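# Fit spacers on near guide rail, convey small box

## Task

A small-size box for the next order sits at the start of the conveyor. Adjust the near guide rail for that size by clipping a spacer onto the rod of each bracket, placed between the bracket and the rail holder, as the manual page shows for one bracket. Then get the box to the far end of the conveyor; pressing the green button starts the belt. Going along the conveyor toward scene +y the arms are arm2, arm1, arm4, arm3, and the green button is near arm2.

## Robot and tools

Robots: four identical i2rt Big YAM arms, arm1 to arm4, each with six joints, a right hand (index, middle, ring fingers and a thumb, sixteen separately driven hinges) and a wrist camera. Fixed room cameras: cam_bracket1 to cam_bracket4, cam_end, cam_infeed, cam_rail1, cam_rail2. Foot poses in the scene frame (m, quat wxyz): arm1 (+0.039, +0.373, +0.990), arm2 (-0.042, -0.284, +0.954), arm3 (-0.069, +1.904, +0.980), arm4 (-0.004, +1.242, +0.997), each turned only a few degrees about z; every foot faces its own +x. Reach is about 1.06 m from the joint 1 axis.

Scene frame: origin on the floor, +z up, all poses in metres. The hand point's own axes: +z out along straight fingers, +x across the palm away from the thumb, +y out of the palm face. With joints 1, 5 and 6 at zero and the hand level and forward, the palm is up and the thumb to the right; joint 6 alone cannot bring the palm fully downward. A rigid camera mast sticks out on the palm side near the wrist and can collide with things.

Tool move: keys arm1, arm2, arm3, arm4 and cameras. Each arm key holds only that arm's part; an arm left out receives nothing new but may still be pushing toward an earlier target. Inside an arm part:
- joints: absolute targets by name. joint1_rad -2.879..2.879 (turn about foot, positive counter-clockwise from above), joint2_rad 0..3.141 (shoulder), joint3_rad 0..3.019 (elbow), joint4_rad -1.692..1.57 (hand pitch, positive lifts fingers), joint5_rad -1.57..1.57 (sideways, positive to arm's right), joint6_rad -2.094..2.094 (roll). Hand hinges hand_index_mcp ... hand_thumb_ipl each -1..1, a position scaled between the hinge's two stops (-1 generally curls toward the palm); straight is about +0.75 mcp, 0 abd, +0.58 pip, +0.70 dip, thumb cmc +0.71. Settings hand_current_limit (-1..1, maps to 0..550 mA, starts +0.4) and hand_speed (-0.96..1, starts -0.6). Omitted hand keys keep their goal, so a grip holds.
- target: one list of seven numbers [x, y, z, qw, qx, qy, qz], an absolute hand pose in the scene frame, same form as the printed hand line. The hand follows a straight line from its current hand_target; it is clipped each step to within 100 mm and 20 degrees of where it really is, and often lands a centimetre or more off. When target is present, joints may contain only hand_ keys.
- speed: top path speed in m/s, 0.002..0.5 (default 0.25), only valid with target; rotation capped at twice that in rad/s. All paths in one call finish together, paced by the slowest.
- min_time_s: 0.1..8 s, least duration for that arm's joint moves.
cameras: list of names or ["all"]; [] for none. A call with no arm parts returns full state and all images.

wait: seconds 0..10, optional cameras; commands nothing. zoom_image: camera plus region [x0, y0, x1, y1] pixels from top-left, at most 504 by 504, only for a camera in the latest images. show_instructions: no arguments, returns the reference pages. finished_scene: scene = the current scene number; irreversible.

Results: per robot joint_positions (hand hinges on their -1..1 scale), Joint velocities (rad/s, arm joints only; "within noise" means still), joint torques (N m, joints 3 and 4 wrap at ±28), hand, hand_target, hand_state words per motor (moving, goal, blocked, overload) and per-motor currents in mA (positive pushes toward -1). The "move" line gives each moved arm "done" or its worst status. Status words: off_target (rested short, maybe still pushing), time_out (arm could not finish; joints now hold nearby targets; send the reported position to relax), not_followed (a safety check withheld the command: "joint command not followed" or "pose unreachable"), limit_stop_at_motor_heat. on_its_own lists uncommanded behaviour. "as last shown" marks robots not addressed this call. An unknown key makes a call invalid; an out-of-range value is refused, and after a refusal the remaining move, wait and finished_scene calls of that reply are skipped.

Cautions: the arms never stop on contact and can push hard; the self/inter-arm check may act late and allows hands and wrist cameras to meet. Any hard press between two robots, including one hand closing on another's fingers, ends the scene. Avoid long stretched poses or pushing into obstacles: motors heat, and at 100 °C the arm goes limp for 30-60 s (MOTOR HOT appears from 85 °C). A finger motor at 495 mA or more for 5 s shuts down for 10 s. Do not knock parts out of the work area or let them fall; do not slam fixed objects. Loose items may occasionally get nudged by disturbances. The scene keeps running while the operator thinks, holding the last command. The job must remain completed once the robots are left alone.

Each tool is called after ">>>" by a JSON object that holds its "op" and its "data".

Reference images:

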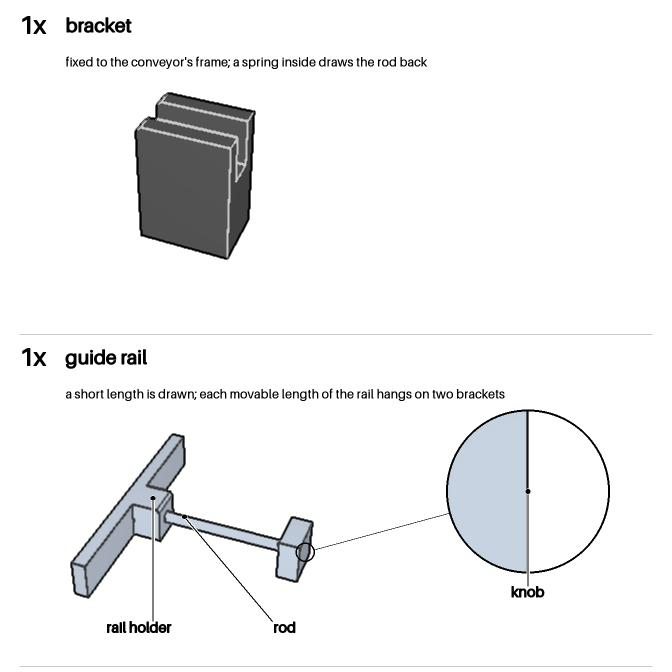

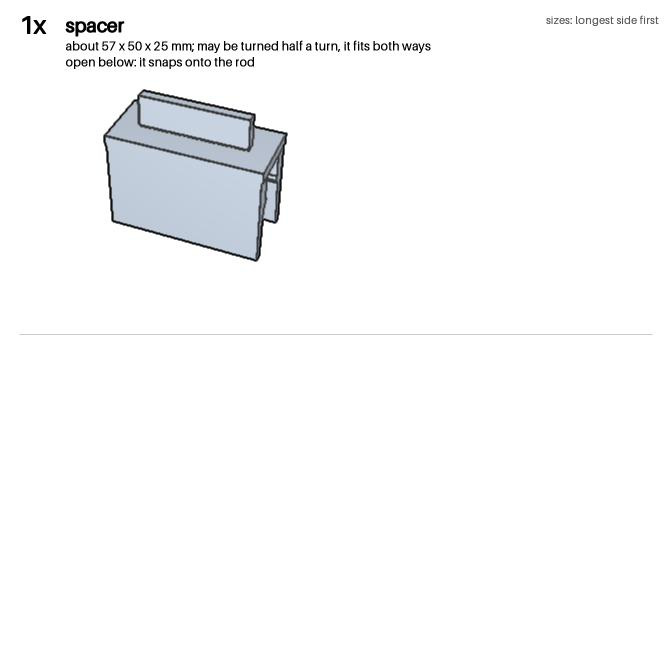

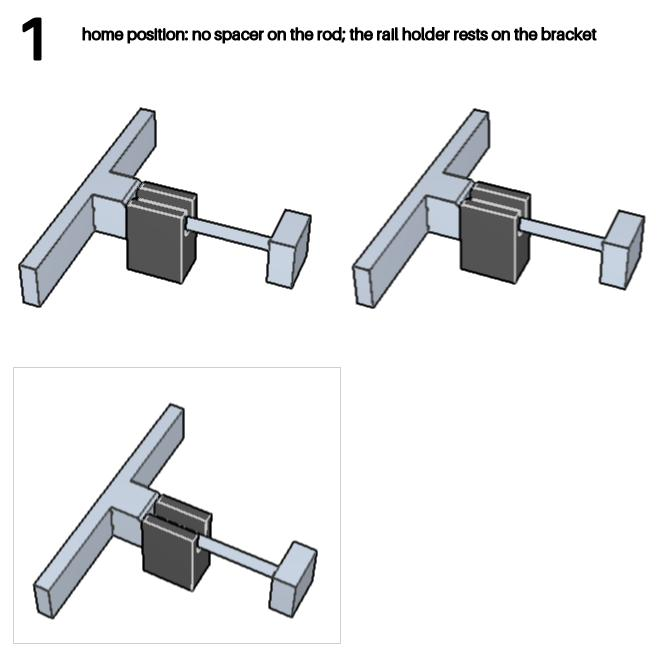

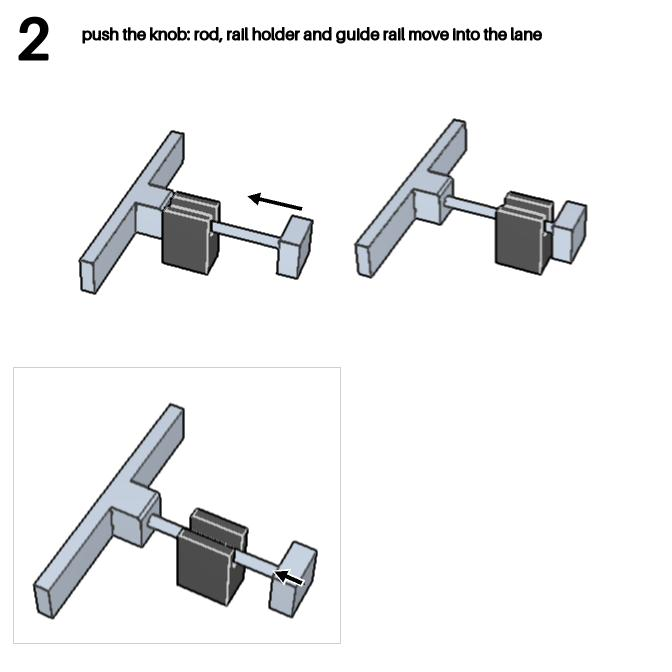

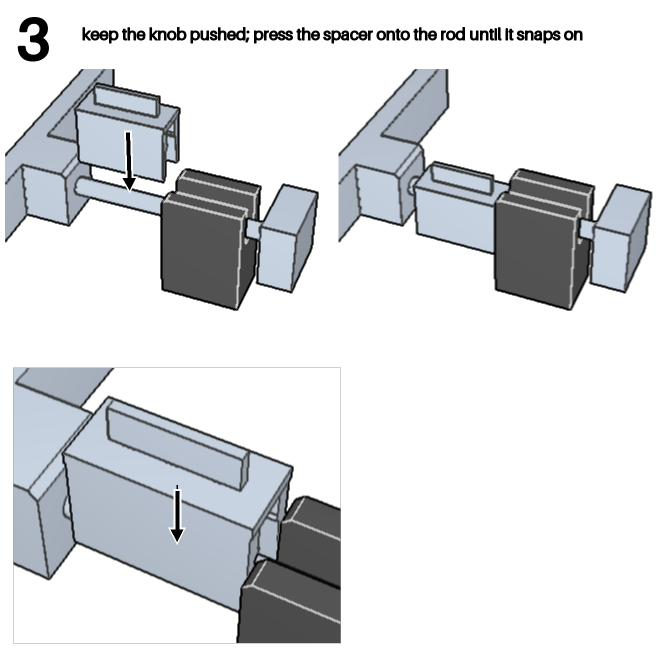

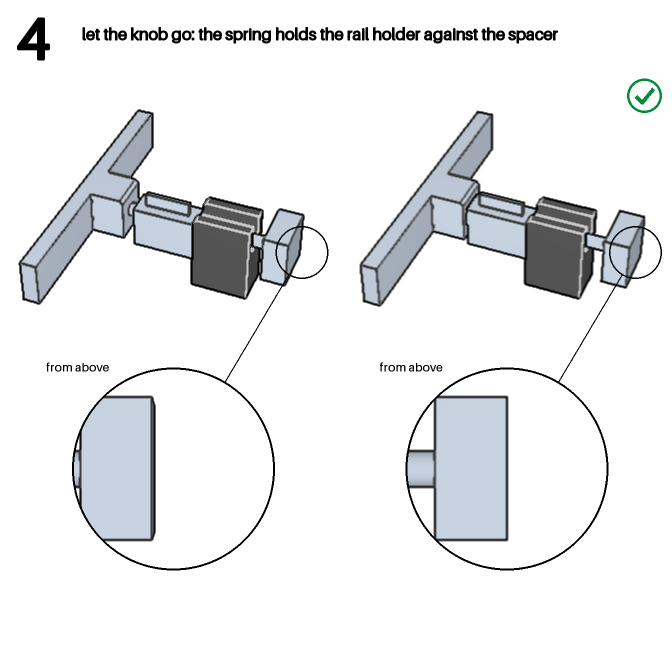

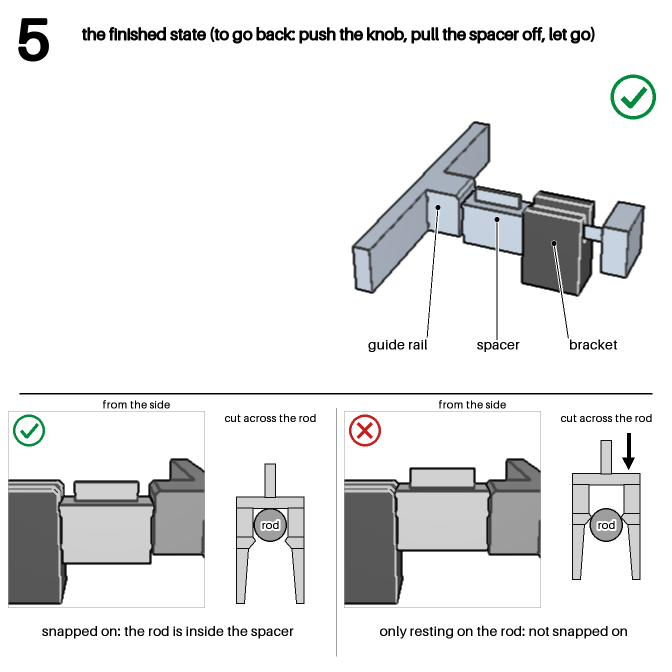

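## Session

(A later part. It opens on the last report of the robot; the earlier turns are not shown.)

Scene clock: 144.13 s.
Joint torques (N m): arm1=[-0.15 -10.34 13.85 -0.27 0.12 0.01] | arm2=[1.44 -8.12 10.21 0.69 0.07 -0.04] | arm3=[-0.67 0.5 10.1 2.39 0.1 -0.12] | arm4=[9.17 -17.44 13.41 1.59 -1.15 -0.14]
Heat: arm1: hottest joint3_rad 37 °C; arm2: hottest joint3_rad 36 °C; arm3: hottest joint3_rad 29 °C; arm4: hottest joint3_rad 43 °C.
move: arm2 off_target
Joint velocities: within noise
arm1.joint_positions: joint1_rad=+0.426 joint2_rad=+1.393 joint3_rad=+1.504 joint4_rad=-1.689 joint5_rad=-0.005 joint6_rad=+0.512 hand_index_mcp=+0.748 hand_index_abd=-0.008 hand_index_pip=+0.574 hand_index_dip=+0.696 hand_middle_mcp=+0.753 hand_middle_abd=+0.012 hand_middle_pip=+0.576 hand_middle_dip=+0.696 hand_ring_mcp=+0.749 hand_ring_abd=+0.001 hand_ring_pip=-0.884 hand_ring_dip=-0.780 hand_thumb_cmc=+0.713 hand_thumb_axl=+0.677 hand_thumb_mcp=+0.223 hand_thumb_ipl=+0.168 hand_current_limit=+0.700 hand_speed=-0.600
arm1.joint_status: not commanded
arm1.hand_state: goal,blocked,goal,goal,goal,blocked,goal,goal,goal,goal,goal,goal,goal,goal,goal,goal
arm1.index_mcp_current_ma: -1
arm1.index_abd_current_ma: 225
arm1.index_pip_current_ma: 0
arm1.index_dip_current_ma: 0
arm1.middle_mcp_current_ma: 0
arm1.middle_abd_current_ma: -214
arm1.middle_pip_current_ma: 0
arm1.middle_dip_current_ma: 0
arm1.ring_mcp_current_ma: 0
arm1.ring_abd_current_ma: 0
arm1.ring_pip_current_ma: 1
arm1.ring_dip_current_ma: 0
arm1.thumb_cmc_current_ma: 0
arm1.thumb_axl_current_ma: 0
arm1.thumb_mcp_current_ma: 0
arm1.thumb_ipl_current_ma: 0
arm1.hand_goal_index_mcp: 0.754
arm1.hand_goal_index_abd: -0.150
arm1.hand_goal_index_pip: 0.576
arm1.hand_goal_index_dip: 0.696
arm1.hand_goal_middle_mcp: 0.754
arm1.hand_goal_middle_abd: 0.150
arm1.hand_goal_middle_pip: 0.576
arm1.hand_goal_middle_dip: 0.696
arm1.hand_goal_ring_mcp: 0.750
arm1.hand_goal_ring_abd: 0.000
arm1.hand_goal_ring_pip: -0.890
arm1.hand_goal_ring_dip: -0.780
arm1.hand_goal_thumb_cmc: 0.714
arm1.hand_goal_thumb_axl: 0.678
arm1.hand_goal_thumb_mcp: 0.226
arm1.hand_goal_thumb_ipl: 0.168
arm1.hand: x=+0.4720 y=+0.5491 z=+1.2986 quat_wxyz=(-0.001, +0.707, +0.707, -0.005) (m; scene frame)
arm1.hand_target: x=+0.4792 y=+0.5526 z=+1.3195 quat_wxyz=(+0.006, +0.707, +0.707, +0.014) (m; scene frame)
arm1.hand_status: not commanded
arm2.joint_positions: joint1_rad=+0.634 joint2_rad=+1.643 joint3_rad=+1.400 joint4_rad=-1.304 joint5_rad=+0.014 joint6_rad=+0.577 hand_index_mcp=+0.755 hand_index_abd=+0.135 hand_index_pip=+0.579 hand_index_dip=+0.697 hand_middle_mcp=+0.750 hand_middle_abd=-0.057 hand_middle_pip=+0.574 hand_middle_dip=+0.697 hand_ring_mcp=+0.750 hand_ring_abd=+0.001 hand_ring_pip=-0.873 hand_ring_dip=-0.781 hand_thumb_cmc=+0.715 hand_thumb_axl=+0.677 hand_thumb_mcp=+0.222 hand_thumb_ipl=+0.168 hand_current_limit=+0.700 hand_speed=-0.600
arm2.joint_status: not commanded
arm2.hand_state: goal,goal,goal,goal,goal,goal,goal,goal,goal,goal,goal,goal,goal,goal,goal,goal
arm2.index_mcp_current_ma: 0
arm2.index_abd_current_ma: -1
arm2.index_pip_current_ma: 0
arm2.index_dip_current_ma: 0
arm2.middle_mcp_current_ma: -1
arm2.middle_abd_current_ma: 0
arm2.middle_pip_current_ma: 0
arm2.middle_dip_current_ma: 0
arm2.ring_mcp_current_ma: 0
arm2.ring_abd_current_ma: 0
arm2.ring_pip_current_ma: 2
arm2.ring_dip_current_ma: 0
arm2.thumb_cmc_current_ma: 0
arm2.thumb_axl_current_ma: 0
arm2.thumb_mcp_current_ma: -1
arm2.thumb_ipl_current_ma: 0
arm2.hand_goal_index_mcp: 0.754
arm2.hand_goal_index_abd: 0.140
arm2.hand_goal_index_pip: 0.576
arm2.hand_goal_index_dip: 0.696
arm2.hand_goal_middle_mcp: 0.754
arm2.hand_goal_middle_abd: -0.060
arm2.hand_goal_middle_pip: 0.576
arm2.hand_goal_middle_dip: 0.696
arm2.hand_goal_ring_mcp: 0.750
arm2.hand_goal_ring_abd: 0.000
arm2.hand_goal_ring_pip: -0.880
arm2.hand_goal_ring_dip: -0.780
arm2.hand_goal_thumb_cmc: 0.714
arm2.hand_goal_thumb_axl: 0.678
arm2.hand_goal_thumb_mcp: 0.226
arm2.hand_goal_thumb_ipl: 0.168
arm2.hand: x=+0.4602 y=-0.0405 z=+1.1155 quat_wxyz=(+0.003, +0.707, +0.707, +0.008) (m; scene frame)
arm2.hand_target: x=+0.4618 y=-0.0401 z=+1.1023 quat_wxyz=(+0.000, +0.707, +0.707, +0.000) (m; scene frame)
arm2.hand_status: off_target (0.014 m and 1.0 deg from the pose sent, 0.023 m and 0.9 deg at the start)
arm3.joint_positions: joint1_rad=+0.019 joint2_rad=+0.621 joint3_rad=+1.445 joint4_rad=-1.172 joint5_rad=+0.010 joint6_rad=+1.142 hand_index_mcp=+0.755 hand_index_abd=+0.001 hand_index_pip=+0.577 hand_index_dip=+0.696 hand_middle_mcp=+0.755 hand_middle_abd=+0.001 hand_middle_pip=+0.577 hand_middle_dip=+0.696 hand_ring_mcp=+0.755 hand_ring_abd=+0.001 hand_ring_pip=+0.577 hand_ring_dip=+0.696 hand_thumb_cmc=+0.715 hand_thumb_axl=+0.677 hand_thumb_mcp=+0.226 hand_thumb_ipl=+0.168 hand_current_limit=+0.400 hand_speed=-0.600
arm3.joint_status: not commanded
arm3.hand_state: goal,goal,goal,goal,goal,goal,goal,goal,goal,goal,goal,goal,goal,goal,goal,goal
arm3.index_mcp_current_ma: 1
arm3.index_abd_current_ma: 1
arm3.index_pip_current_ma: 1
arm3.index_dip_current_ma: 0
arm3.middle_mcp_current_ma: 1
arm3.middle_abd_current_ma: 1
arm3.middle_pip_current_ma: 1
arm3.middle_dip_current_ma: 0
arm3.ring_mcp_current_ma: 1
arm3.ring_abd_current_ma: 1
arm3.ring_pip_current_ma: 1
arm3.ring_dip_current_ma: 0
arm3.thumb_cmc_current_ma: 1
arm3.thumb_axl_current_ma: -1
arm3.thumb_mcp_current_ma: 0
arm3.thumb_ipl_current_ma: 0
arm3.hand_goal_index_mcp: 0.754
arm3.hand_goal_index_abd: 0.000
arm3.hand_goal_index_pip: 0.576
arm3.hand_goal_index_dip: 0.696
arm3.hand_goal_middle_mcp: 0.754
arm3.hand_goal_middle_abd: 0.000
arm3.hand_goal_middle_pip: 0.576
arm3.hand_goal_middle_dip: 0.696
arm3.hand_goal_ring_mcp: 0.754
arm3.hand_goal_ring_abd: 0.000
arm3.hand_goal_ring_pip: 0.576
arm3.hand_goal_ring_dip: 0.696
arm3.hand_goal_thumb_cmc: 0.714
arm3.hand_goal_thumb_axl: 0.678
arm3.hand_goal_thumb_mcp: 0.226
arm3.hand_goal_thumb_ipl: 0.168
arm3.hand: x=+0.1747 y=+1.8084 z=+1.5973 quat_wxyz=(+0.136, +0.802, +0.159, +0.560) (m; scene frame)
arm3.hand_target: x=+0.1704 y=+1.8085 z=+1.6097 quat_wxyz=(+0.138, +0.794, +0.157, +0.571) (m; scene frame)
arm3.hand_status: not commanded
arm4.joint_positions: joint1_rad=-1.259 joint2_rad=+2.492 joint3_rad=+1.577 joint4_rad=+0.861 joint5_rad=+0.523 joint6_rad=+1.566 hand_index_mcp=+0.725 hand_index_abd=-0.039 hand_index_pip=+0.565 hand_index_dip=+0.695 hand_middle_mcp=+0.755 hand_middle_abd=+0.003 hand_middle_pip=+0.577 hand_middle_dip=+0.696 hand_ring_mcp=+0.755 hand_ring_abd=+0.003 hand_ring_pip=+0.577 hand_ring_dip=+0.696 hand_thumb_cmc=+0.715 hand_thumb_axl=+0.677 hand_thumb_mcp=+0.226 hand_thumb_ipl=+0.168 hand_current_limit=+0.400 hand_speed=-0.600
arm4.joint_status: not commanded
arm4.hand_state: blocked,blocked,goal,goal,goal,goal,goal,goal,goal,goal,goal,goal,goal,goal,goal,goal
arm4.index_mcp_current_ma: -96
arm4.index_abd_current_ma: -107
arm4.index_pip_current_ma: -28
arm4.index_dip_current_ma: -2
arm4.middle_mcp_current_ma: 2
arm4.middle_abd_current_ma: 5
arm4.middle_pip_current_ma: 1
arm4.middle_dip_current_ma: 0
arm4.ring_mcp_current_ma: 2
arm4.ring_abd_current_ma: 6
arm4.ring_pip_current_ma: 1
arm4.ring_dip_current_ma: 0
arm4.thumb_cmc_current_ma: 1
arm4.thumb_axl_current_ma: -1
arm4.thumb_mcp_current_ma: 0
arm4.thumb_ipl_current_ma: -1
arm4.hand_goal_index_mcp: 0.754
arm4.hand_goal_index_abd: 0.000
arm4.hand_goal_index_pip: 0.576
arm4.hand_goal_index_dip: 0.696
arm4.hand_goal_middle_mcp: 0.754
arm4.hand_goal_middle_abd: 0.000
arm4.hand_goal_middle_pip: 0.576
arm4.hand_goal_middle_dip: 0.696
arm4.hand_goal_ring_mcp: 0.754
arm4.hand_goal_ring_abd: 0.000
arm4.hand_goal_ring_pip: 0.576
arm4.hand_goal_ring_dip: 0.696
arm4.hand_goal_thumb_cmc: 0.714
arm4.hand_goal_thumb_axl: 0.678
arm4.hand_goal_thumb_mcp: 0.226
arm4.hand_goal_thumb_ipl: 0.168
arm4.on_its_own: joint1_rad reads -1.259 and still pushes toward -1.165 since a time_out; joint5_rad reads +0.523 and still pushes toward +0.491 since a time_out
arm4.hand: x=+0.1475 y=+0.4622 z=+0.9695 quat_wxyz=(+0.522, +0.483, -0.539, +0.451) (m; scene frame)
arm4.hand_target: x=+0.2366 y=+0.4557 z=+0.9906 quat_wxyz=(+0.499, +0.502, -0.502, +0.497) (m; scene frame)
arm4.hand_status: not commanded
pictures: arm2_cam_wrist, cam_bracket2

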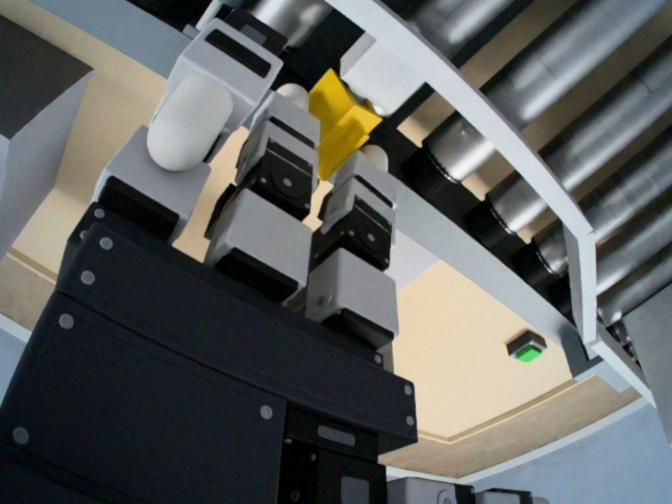

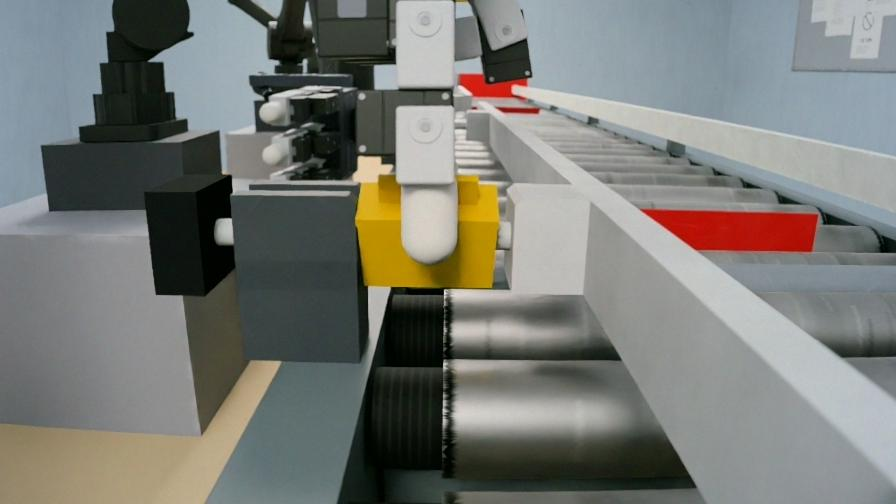

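>>> {"op": "move", "data": {"arm2": {"joints":{"hand_index_abd":-0.04}}}}

>>> {"op": "move", "data": {"arm2": {"joints":{"hand_middle_abd":0.05}}, "cameras": ["cam_bracket2","arm2_cam_wrist"]}}

>>> {"op": "zoom_image", "data": {"camera": "arm2_cam_wrist", "region": [260, 30, 420, 190]}}

>>> {"op": "zoom_image", "data": {"camera": "cam_bracket2", "region": [340, 130, 540, 330]}}

Scene clock: 144.83 s.
Joint torques (N m): arm1=[-0.26 -10.58 13.74 -0.21 0.12 0.01] | arm2=[1.9 -8.06 10.29 0.75 -0.13 -0.09] | arm3=[-0.62 0.56 10.1 2.4 0.1 -0.12] | arm4=[9.17 -17.38 13.39 1.59 -1.15 -0.14]
Heat: arm1: hottest joint3_rad 37 °C; arm2: hottest joint3_rad 36 °C; arm3: hottest joint3_rad 29 °C; arm4: hottest joint3_rad 43 °C.
move: arm2 off_target
Joint velocities: within noise
arm1, arm3, arm4: as last shown
arm2.joint_positions: joint1_rad=+0.632 joint2_rad=+1.643 joint3_rad=+1.400 joint4_rad=-1.304 joint5_rad=+0.017 joint6_rad=+0.577 hand_index_mcp=+0.759 hand_index_abd=+0.019 hand_index_pip=+0.579 hand_index_dip=+0.697 hand_middle_mcp=+0.750 hand_middle_abd=-0.057 hand_middle_pip=+0.574 hand_middle_dip=+0.697 hand_ring_mcp=+0.750 hand_ring_abd=+0.001 hand_ring_pip=-0.873 hand_ring_dip=-0.781 hand_thumb_cmc=+0.715 hand_thumb_axl=+0.677 hand_thumb_mcp=+0.222 hand_thumb_ipl=+0.168 hand_current_limit=+0.700 hand_speed=-0.600
arm2.joint_status: hand_index_abd off_target (ended at +0.019, target -0.040)
arm2.hand_state: goal,blocked,goal,goal,goal,goal,goal,goal,goal,goal,goal,goal,goal,goal,goal,goal
arm2.index_mcp_current_ma: 1
arm2.index_abd_current_ma: 61
arm2.index_pip_current_ma: 0
arm2.index_dip_current_ma: 0
arm2.middle_mcp_current_ma: -1
arm2.middle_abd_current_ma: 0
arm2.middle_pip_current_ma: 0
arm2.middle_dip_current_ma: 0
arm2.ring_mcp_current_ma: 0
arm2.ring_abd_current_ma: 0
arm2.ring_pip_current_ma: 2
arm2.ring_dip_current_ma: 0
arm2.thumb_cmc_current_ma: 0
arm2.thumb_axl_current_ma: 0
arm2.thumb_mcp_current_ma: -1
arm2.thumb_ipl_current_ma: 0
arm2.hand_goal_index_mcp: 0.754
arm2.hand_goal_index_abd: -0.040
arm2.hand_goal_index_pip: 0.576
arm2.hand_goal_index_dip: 0.696
arm2.hand_goal_middle_mcp: 0.754
arm2.hand_goal_middle_abd: -0.060
arm2.hand_goal_middle_pip: 0.576
arm2.hand_goal_middle_dip: 0.696
arm2.hand_goal_ring_mcp: 0.750
arm2.hand_goal_ring_abd: 0.000
arm2.hand_goal_ring_pip: -0.880
arm2.hand_goal_ring_dip: -0.780
arm2.hand_goal_thumb_cmc: 0.714
arm2.hand_goal_thumb_axl: 0.678
arm2.hand_goal_thumb_mcp: 0.226
arm2.hand_goal_thumb_ipl: 0.168
arm2.hand: x=+0.4607 y=-0.0418 z=+1.1155 quat_wxyz=(+0.005, +0.707, +0.707, +0.007) (m; scene frame)
arm2.hand_target: x=+0.4618 y=-0.0401 z=+1.1023 quat_wxyz=(+0.000, +0.707, +0.707, +0.000) (m; scene frame)
arm2.hand_status: not commanded
arm4.on_its_own: joint1_rad reads -1.259 and still pushes toward -1.165 since a time_out; joint5_rad reads +0.523 and still pushes toward +0.491 since a time_out
pictures: none

Scene clock: 145.30 s.
Joint torques (N m): arm1=[-0.21 -10.64 13.85 -0.25 0.14 0.01] | arm2=[1.38 -8.88 10.09 0.58 -0.14 -0.07] | arm3=[-0.67 0.5 10.11 2.4 0.11 -0.12] | arm4=[9.29 -17.32 13.48 1.59 -1.14 -0.15]
Heat: arm1: hottest joint3_rad 37 °C; arm2: hottest joint3_rad 36 °C; arm3: hottest joint3_rad 29 °C; arm4: hottest joint3_rad 43 °C.
move: arm2 off_target
Joint velocities: within noise
arm1, arm3, arm4: as last shown
arm2.joint_positions: joint1_rad=+0.632 joint2_rad=+1.643 joint3_rad=+1.400 joint4_rad=-1.304 joint5_rad=+0.016 joint6_rad=+0.577 hand_index_mcp=+0.759 hand_index_abd=+0.019 hand_index_pip=+0.579 hand_index_dip=+0.697 hand_middle_mcp=+0.751 hand_middle_abd=+0.000 hand_middle_pip=+0.574 hand_middle_dip=+0.697 hand_ring_mcp=+0.750 hand_ring_abd=+0.001 hand_ring_pip=-0.873 hand_ring_dip=-0.781 hand_thumb_cmc=+0.715 hand_thumb_axl=+0.677 hand_thumb_mcp=+0.222 hand_thumb_ipl=+0.168 hand_current_limit=+0.700 hand_speed=-0.600
arm2.joint_status: hand_middle_abd off_target (ended at +0.000, target +0.050)
arm2.hand_state: goal,blocked,goal,goal,goal,blocked,goal,goal,goal,goal,goal,goal,goal,goal,goal,goal
arm2.index_mcp_current_ma: 1
arm2.index_abd_current_ma: 61
arm2.index_pip_current_ma: 0
arm2.index_dip_current_ma: 0
arm2.middle_mcp_current_ma: -1
arm2.middle_abd_current_ma: -45
arm2.middle_pip_current_ma: 0
arm2.middle_dip_current_ma: 0
arm2.ring_mcp_current_ma: 0
arm2.ring_abd_current_ma: 0
arm2.ring_pip_current_ma: 2
arm2.ring_dip_current_ma: 0
arm2.thumb_cmc_current_ma: 0
arm2.thumb_axl_current_ma: 0
arm2.thumb_mcp_current_ma: -1
arm2.thumb_ipl_current_ma: 0
arm2.hand_goal_index_mcp: 0.754
arm2.hand_goal_index_abd: -0.040
arm2.hand_goal_index_pip: 0.576
arm2.hand_goal_index_dip: 0.696
arm2.hand_goal_middle_mcp: 0.754
arm2.hand_goal_middle_abd: 0.050
arm2.hand_goal_middle_pip: 0.576
arm2.hand_goal_middle_dip: 0.696
arm2.hand_goal_ring_mcp: 0.750
arm2.hand_goal_ring_abd: 0.000
arm2.hand_goal_ring_pip: -0.880
arm2.hand_goal_ring_dip: -0.780
arm2.hand_goal_thumb_cmc: 0.714
arm2.hand_goal_thumb_axl: 0.678
arm2.hand_goal_thumb_mcp: 0.226
arm2.hand_goal_thumb_ipl: 0.168
arm2.hand: x=+0.4607 y=-0.0417 z=+1.1155 quat_wxyz=(+0.004, +0.707, +0.707, +0.007) (m; scene frame)
arm2.hand_target: x=+0.4618 y=-0.0401 z=+1.1023 quat_wxyz=(+0.000, +0.707, +0.707, +0.000) (m; scene frame)
arm2.hand_status: not commanded
arm4.on_its_own: joint1_rad reads -1.259 and still pushes toward -1.165 since a time_out; joint5_rad reads +0.523 and still pushes toward +0.491 since a time_out
pictures: arm2_cam_wrist, cam_bracket2

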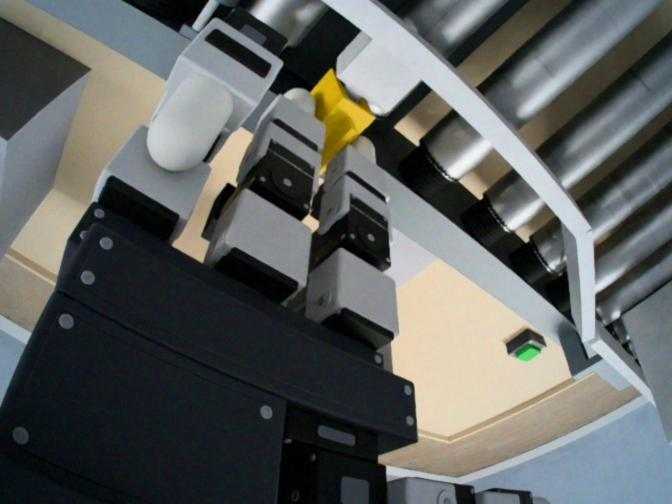

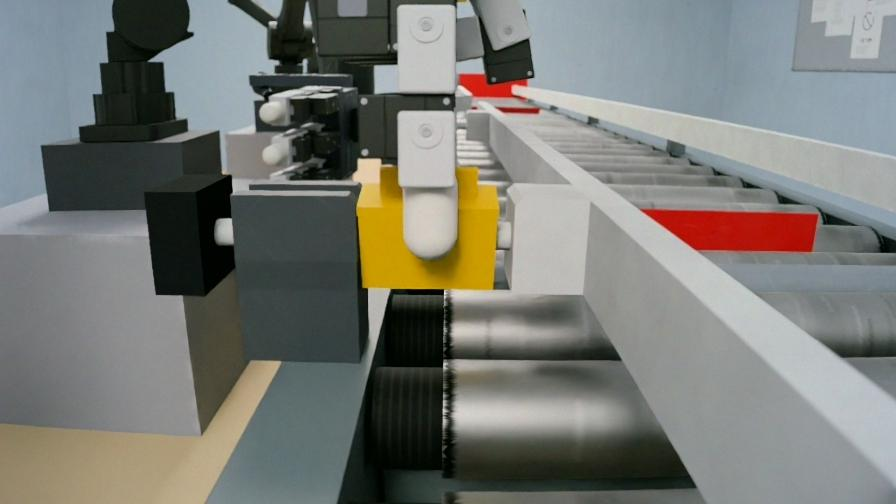

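Scaled by 3.150 from the camera's 672x504 image, which has a finer 960x720 frame.

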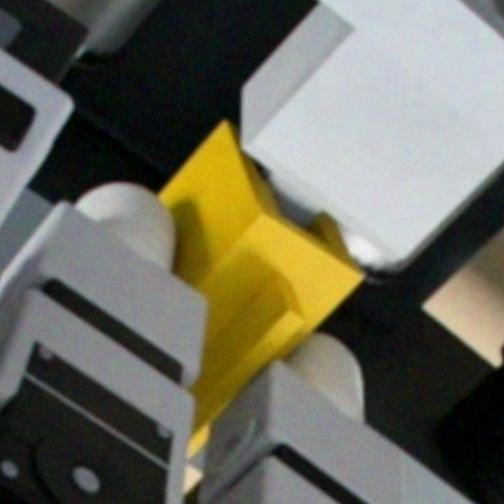

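Scaled by 2.520 from the camera's 896x504 image, which has a finer 1280x720 frame.

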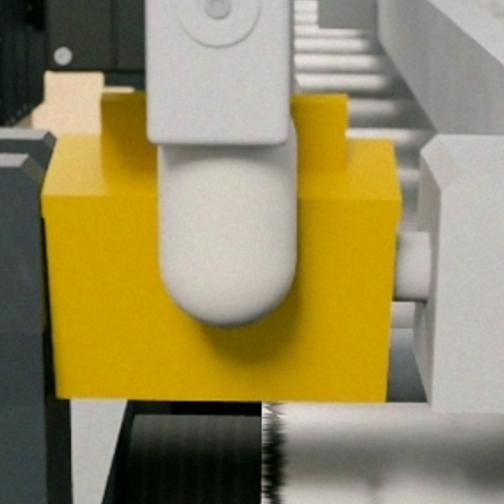

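>>> {"op": "move", "data": {"arm2": {"joints":{"hand_index_abd":-0.12,"hand_middle_abd":0.10}}, "cameras": ["cam_bracket2","arm2_cam_wrist"]}}

>>> {"op": "zoom_image", "data": {"camera": "arm2_cam_wrist", "region": [260, 30, 420, 190]}}

>>> {"op": "zoom_image", "data": {"camera": "cam_bracket2", "region": [340, 130, 540, 330]}}

Scene clock: 145.83 s.
Joint torques (N m): arm1=[0.03 -10.64 13.76 -0.21 0.17 0] | arm2=[1.96 -8.64 10.36 0.79 -0.12 -0.11] | arm3=[-0.62 0.56 10.1 2.39 0.11 -0.12] | arm4=[9.35 -17.32 13.44 1.57 -1.14 -0.15]
Heat: arm1: hottest joint3_rad 37 °C; arm2: hottest joint3_rad 36 °C; arm3: hottest joint3_rad 29 °C; arm4: hottest joint3_rad 43 °C.
move: arm2 off_target
Joint velocities: within noise
arm1, arm3, arm4: as last shown
arm2.joint_positions: joint1_rad=+0.632 joint2_rad=+1.643 joint3_rad=+1.400 joint4_rad=-1.304 joint5_rad=+0.016 joint6_rad=+0.577 hand_index_mcp=+0.759 hand_index_abd=+0.016 hand_index_pip=+0.579 hand_index_dip=+0.697 hand_middle_mcp=+0.751 hand_middle_abd=+0.002 hand_middle_pip=+0.574 hand_middle_dip=+0.697 hand_ring_mcp=+0.750 hand_ring_abd=+0.001 hand_ring_pip=-0.873 hand_ring_dip=-0.781 hand_thumb_cmc=+0.715 hand_thumb_axl=+0.677 hand_thumb_mcp=+0.222 hand_thumb_ipl=+0.168 hand_current_limit=+0.700 hand_speed=-0.600
arm2.joint_status: hand_index_abd off_target (ended at +0.016, target -0.120); hand_middle_abd off_target (ended at +0.002, target +0.100)
arm2.hand_state: goal,blocked,goal,goal,goal,blocked,goal,goal,goal,goal,goal,goal,goal,goal,goal,goal
arm2.index_mcp_current_ma: 1
arm2.index_abd_current_ma: 262
arm2.index_pip_current_ma: 0
arm2.index_dip_current_ma: 0
arm2.middle_mcp_current_ma: -1
arm2.middle_abd_current_ma: -147
arm2.middle_pip_current_ma: 0
arm2.middle_dip_current_ma: 0
arm2.ring_mcp_current_ma: 0
arm2.ring_abd_current_ma: 0
arm2.ring_pip_current_ma: 2
arm2.ring_dip_current_ma: 0
arm2.thumb_cmc_current_ma: 0
arm2.thumb_axl_current_ma: 0
arm2.thumb_mcp_current_ma: -1
arm2.thumb_ipl_current_ma: 0
arm2.hand_goal_index_mcp: 0.754
arm2.hand_goal_index_abd: -0.120
arm2.hand_goal_index_pip: 0.576
arm2.hand_goal_index_dip: 0.696
arm2.hand_goal_middle_mcp: 0.754
arm2.hand_goal_middle_abd: 0.100
arm2.hand_goal_middle_pip: 0.576
arm2.hand_goal_middle_dip: 0.696
arm2.hand_goal_ring_mcp: 0.750
arm2.hand_goal_ring_abd: 0.000
arm2.hand_goal_ring_pip: -0.880
arm2.hand_goal_ring_dip: -0.780
arm2.hand_goal_thumb_cmc: 0.714
arm2.hand_goal_thumb_axl: 0.678
arm2.hand_goal_thumb_mcp: 0.226
arm2.hand_goal_thumb_ipl: 0.168
arm2.hand: x=+0.4607 y=-0.0417 z=+1.1155 quat_wxyz=(+0.004, +0.707, +0.707, +0.007) (m; scene frame)
arm2.hand_target: x=+0.4618 y=-0.0401 z=+1.1023 quat_wxyz=(+0.000, +0.707, +0.707, +0.000) (m; scene frame)
arm2.hand_status: not commanded
arm4.on_its_own: joint1_rad reads -1.259 and still pushes toward -1.165 since a time_out; joint5_rad reads +0.523 and still pushes toward +0.491 since a time_out
pictures: arm2_cam_wrist, cam_bracket2

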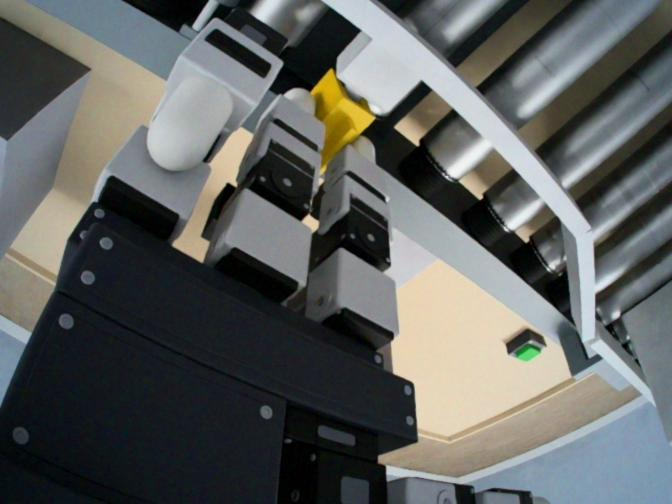

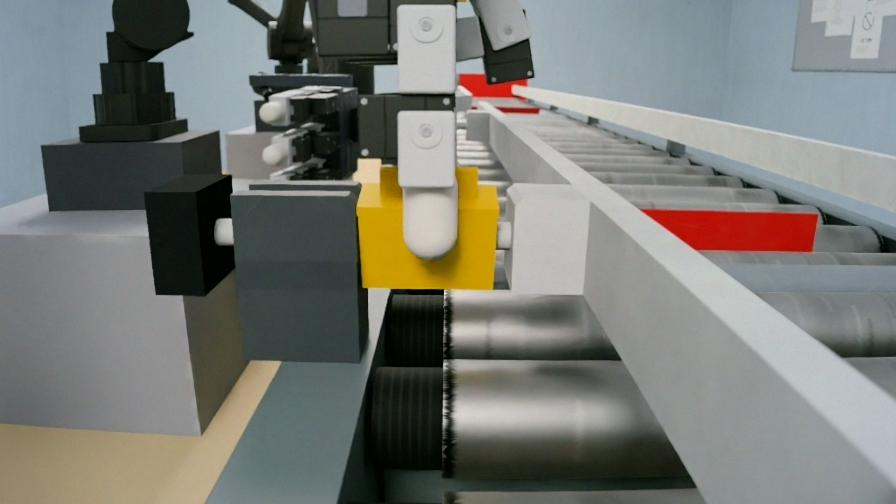

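Scaled by 3.150 from the camera's 672x504 image, which has a finer 960x720 frame.

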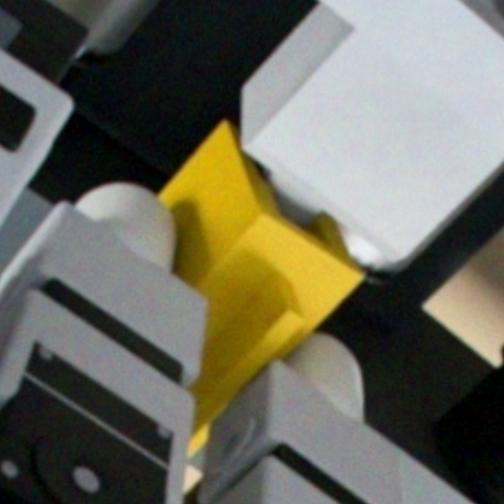

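Scaled by 2.520 from the camera's 896x504 image, which has a finer 1280x720 frame.

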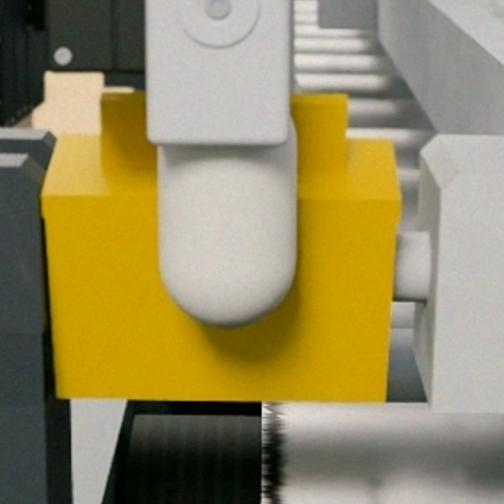

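>>> {"op": "move", "data": {"arm2": {"joints":{"hand_index_abd":-0.22,"hand_middle_abd":0.22}}, "cameras": ["cam_bracket2"]}}

>>> {"op": "zoom_image", "data": {"camera": "cam_bracket2", "region": [340, 130, 540, 330]}}

Scene clock: 146.50 s.
Joint torques (N m): arm1=[-0.03 -10.17 13.83 -0.21 0.14 0.01] | arm2=[1.85 -7.94 10.11 0.64 -0.01 -0.08] | arm3=[-0.62 0.56 10.1 2.39 0.1 -0.13] | arm4=[9.11 -17.38 13.44 1.55 -1.15 -0.14]
Heat: arm1: hottest joint3_rad 37 °C; arm2: hottest joint3_rad 36 °C; arm3: hottest joint3_rad 29 °C; arm4: hottest joint3_rad 43 °C.
move: arm2 off_target
Joint velocities: within noise
arm1, arm3, arm4: as last shown
arm2.joint_positions: joint1_rad=+0.632 joint2_rad=+1.643 joint3_rad=+1.400 joint4_rad=-1.304 joint5_rad=+0.016 joint6_rad=+0.577 hand_index_mcp=+0.759 hand_index_abd=+0.012 hand_index_pip=+0.579 hand_index_dip=+0.697 hand_middle_mcp=+0.751 hand_middle_abd=+0.006 hand_middle_pip=+0.574 hand_middle_dip=+0.697 hand_ring_mcp=+0.750 hand_ring_abd=+0.001 hand_ring_pip=-0.873 hand_ring_dip=-0.781 hand_thumb_cmc=+0.715 hand_thumb_axl=+0.677 hand_thumb_mcp=+0.222 hand_thumb_ipl=+0.168 hand_current_limit=+0.700 hand_speed=-0.600
arm2.joint_status: hand_index_abd off_target (ended at +0.012, target -0.220); hand_middle_abd off_target (ended at +0.006, target +0.220)
arm2.hand_state: goal,blocked,goal,goal,goal,blocked,goal,goal,goal,goal,goal,goal,goal,goal,goal,goal
arm2.index_mcp_current_ma: 1
arm2.index_abd_current_ma: 468
arm2.index_pip_current_ma: 0
arm2.index_dip_current_ma: 0
arm2.middle_mcp_current_ma: -1
arm2.middle_abd_current_ma: -467
arm2.middle_pip_current_ma: 0
arm2.middle_dip_current_ma: 0
arm2.ring_mcp_current_ma: 0
arm2.ring_abd_current_ma: 0
arm2.ring_pip_current_ma: 2
arm2.ring_dip_current_ma: 0
arm2.thumb_cmc_current_ma: 0
arm2.thumb_axl_current_ma: 0
arm2.thumb_mcp_current_ma: -1
arm2.thumb_ipl_current_ma: 0
arm2.hand_goal_index_mcp: 0.754
arm2.hand_goal_index_abd: -0.220
arm2.hand_goal_index_pip: 0.576
arm2.hand_goal_index_dip: 0.696
arm2.hand_goal_middle_mcp: 0.754
arm2.hand_goal_middle_abd: 0.220
arm2.hand_goal_middle_pip: 0.576
arm2.hand_goal_middle_dip: 0.696
arm2.hand_goal_ring_mcp: 0.750
arm2.hand_goal_ring_abd: 0.000
arm2.hand_goal_ring_pip: -0.880
arm2.hand_goal_ring_dip: -0.780
arm2.hand_goal_thumb_cmc: 0.714
arm2.hand_goal_thumb_axl: 0.678
arm2.hand_goal_thumb_mcp: 0.226
arm2.hand_goal_thumb_ipl: 0.168
arm2.hand: x=+0.4607 y=-0.0417 z=+1.1155 quat_wxyz=(+0.004, +0.707, +0.707, +0.007) (m; scene frame)
arm2.hand_target: x=+0.4618 y=-0.0401 z=+1.1023 quat_wxyz=(+0.000, +0.707, +0.707, +0.000) (m; scene frame)
arm2.hand_status: not commanded
arm4.on_its_own: joint1_rad reads -1.259 and still pushes toward -1.165 since a time_out; joint5_rad reads +0.523 and still pushes toward +0.491 since a time_out
pictures: cam_bracket2

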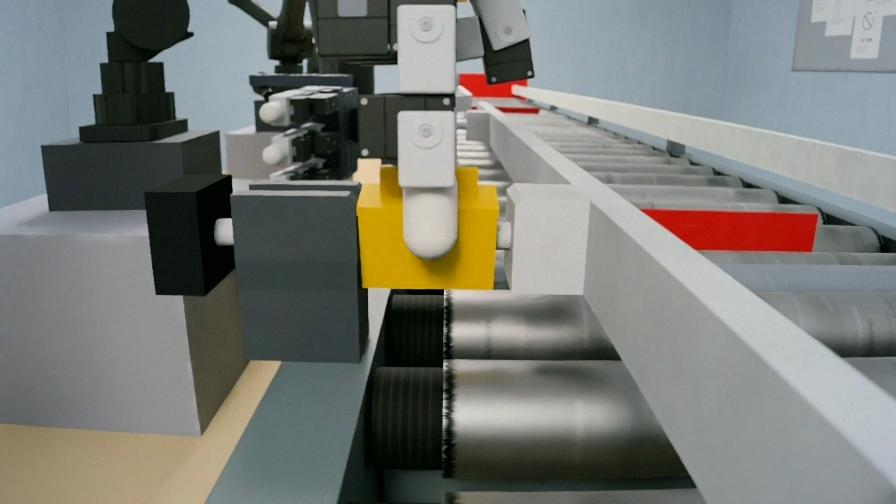

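Scaled by 2.520 from the camera's 896x504 image, which has a finer 1280x720 frame.

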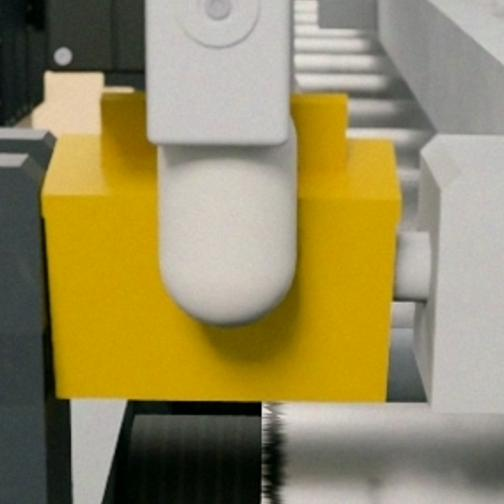

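>>> {"op": "move", "data": {"arm2": {"joints":{"hand_index_abd":-0.06,"hand_middle_abd":-0.05}}}}

>>> {"op": "move", "data": {"arm2": {"joints":{"hand_index_abd":-0.13}}, "cameras": ["cam_bracket2"]}}

>>> {"op": "zoom_image", "data": {"camera": "cam_bracket2", "region": [340, 130, 540, 330]}}

Scene clock: 147.27 s.
Joint torques (N m): arm1=[0.09 -10.52 13.75 -0.21 0.15 0.02] | arm2=[1.67 -8.53 10.21 0.64 -0.14 -0.02] | arm3=[-0.67 0.5 10.1 2.4 0.1 -0.12] | arm4=[9.11 -17.32 13.44 1.57 -1.15 -0.15]
Heat: arm1: hottest joint3_rad 37 °C; arm2: hottest joint3_rad 36 °C; arm3: hottest joint3_rad 29 °C; arm4: hottest joint3_rad 43 °C.
move: arm2 off_target
Joint velocities: within noise
arm1, arm3, arm4: as last shown
arm2.joint_positions: joint1_rad=+0.632 joint2_rad=+1.643 joint3_rad=+1.400 joint4_rad=-1.304 joint5_rad=+0.018 joint6_rad=+0.577 hand_index_mcp=+0.760 hand_index_abd=+0.013 hand_index_pip=+0.579 hand_index_dip=+0.697 hand_middle_mcp=+0.751 hand_middle_abd=-0.048 hand_middle_pip=+0.574 hand_middle_dip=+0.697 hand_ring_mcp=+0.750 hand_ring_abd=+0.001 hand_ring_pip=-0.873 hand_ring_dip=-0.781 hand_thumb_cmc=+0.715 hand_thumb_axl=+0.677 hand_thumb_mcp=+0.222 hand_thumb_ipl=+0.168 hand_current_limit=+0.700 hand_speed=-0.600
arm2.joint_status: hand_index_abd off_target (ended at +0.013, target -0.060); the others done
arm2.hand_state: goal,blocked,goal,goal,goal,goal,goal,goal,goal,goal,goal,goal,goal,goal,goal,goal
arm2.index_mcp_current_ma: 1
arm2.index_abd_current_ma: 88
arm2.index_pip_current_ma: 0
arm2.index_dip_current_ma: 0
arm2.middle_mcp_current_ma: -1
arm2.middle_abd_current_ma: 0
arm2.middle_pip_current_ma: 0
arm2.middle_dip_current_ma: 0
arm2.ring_mcp_current_ma: 0
arm2.ring_abd_current_ma: 0
arm2.ring_pip_current_ma: 2
arm2.ring_dip_current_ma: 0
arm2.thumb_cmc_current_ma: 0
arm2.thumb_axl_current_ma: 0
arm2.thumb_mcp_current_ma: -1
arm2.thumb_ipl_current_ma: 0
arm2.hand_goal_index_mcp: 0.754
arm2.hand_goal_index_abd: -0.060
arm2.hand_goal_index_pip: 0.576
arm2.hand_goal_index_dip: 0.696
arm2.hand_goal_middle_mcp: 0.754
arm2.hand_goal_middle_abd: -0.050
arm2.hand_goal_middle_pip: 0.576
arm2.hand_goal_middle_dip: 0.696
arm2.hand_goal_ring_mcp: 0.750
arm2.hand_goal_ring_abd: 0.000
arm2.hand_goal_ring_pip: -0.880
arm2.hand_goal_ring_dip: -0.780
arm2.hand_goal_thumb_cmc: 0.714
arm2.hand_goal_thumb_axl: 0.678
arm2.hand_goal_thumb_mcp: 0.226
arm2.hand_goal_thumb_ipl: 0.168
arm2.hand: x=+0.4609 y=-0.0421 z=+1.1156 quat_wxyz=(+0.005, +0.708, +0.707, +0.007) (m; scene frame)
arm2.hand_target: x=+0.4618 y=-0.0402 z=+1.1023 quat_wxyz=(+0.000, +0.707, +0.707, +0.000) (m; scene frame)
arm2.hand_status: not commanded
arm4.on_its_own: joint1_rad reads -1.259 and still pushes toward -1.165 since a time_out; joint5_rad reads +0.523 and still pushes toward +0.491 since a time_out
pictures: none

Scene clock: 147.83 s.
Joint torques (N m): arm1=[0.21 -10.17 13.82 -0.14 0.15 0.01] | arm2=[1.03 -8.47 10.18 0.69 -0.32 -0.06] | arm3=[-0.62 0.56 10.1 2.39 0.11 -0.12] | arm4=[9.23 -17.44 13.39 1.61 -1.15 -0.15]
Heat: arm1: hottest joint3_rad 37 °C; arm2: hottest joint3_rad 36 °C; arm3: hottest joint3_rad 29 °C; arm4: hottest joint3_rad 43 °C.
move: arm2 off_target
Joint velocities: within noise
arm1, arm3, arm4: as last shown
arm2.joint_positions: joint1_rad=+0.628 joint2_rad=+1.643 joint3_rad=+1.400 joint4_rad=-1.304 joint5_rad=+0.022 joint6_rad=+0.577 hand_index_mcp=+0.766 hand_index_abd=-0.032 hand_index_pip=+0.582 hand_index_dip=+0.697 hand_middle_mcp=+0.751 hand_middle_abd=-0.048 hand_middle_pip=+0.574 hand_middle_dip=+0.697 hand_ring_mcp=+0.750 hand_ring_abd=+0.001 hand_ring_pip=-0.873 hand_ring_dip=-0.781 hand_thumb_cmc=+0.715 hand_thumb_axl=+0.677 hand_thumb_mcp=+0.222 hand_thumb_ipl=+0.168 hand_current_limit=+0.700 hand_speed=-0.600
arm2.joint_status: hand_index_abd off_target (ended at -0.032, target -0.130)
arm2.hand_state: goal,blocked,goal,goal,goal,goal,goal,goal,goal,goal,goal,goal,goal,goal,goal,goal
arm2.index_mcp_current_ma: 6
arm2.index_abd_current_ma: 147
arm2.index_pip_current_ma: 1
arm2.index_dip_current_ma: 0
arm2.middle_mcp_current_ma: -1
arm2.middle_abd_current_ma: 0
arm2.middle_pip_current_ma: 0
arm2.middle_dip_current_ma: 0
arm2.ring_mcp_current_ma: 0
arm2.ring_abd_current_ma: 0
arm2.ring_pip_current_ma: 2
arm2.ring_dip_current_ma: 0
arm2.thumb_cmc_current_ma: 0
arm2.thumb_axl_current_ma: 0
arm2.thumb_mcp_current_ma: -1
arm2.thumb_ipl_current_ma: 0
arm2.hand_goal_index_mcp: 0.754
arm2.hand_goal_index_abd: -0.130
arm2.hand_goal_index_pip: 0.576
arm2.hand_goal_index_dip: 0.696
arm2.hand_goal_middle_mcp: 0.754
arm2.hand_goal_middle_abd: -0.050
arm2.hand_goal_middle_pip: 0.576
arm2.hand_goal_middle_dip: 0.696
arm2.hand_goal_ring_mcp: 0.750
arm2.hand_goal_ring_abd: 0.000
arm2.hand_goal_ring_pip: -0.880
arm2.hand_goal_ring_dip: -0.780
arm2.hand_goal_thumb_cmc: 0.714
arm2.hand_goal_thumb_axl: 0.678
arm2.hand_goal_thumb_mcp: 0.226
arm2.hand_goal_thumb_ipl: 0.168
arm2.hand: x=+0.4622 y=-0.0447 z=+1.1159 quat_wxyz=(+0.007, +0.709, +0.705, +0.007) (m; scene frame)
arm2.hand_target: x=+0.4618 y=-0.0401 z=+1.1023 quat_wxyz=(+0.000, +0.707, +0.707, +0.000) (m; scene frame)
arm2.hand_status: not commanded
arm4.on_its_own: joint1_rad reads -1.259 and still pushes toward -1.165 since a time_out; joint5_rad reads +0.523 and still pushes toward +0.491 since a time_out
pictures: cam_bracket2

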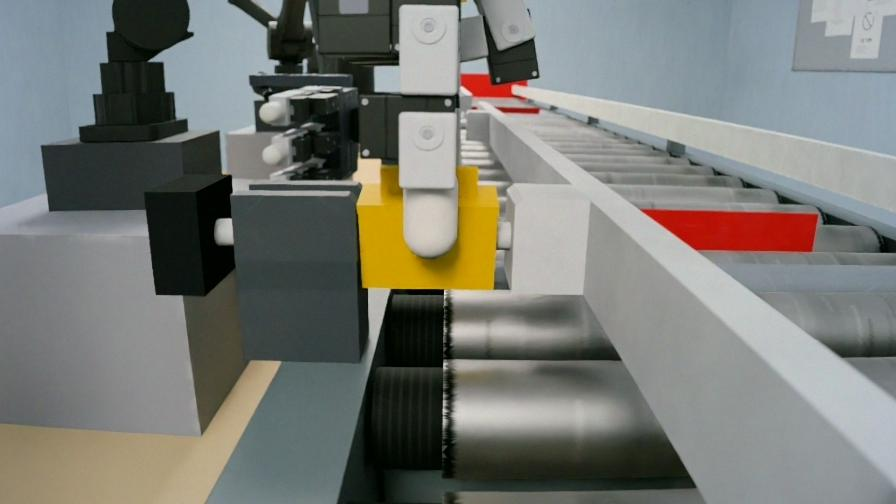

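Scaled by 2.520 from the camera's 896x504 image, which has a finer 1280x720 frame.

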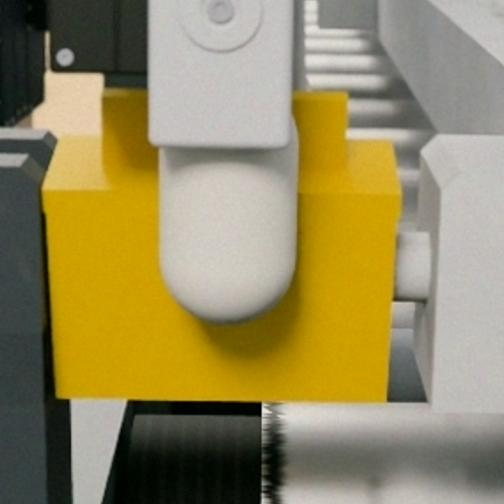

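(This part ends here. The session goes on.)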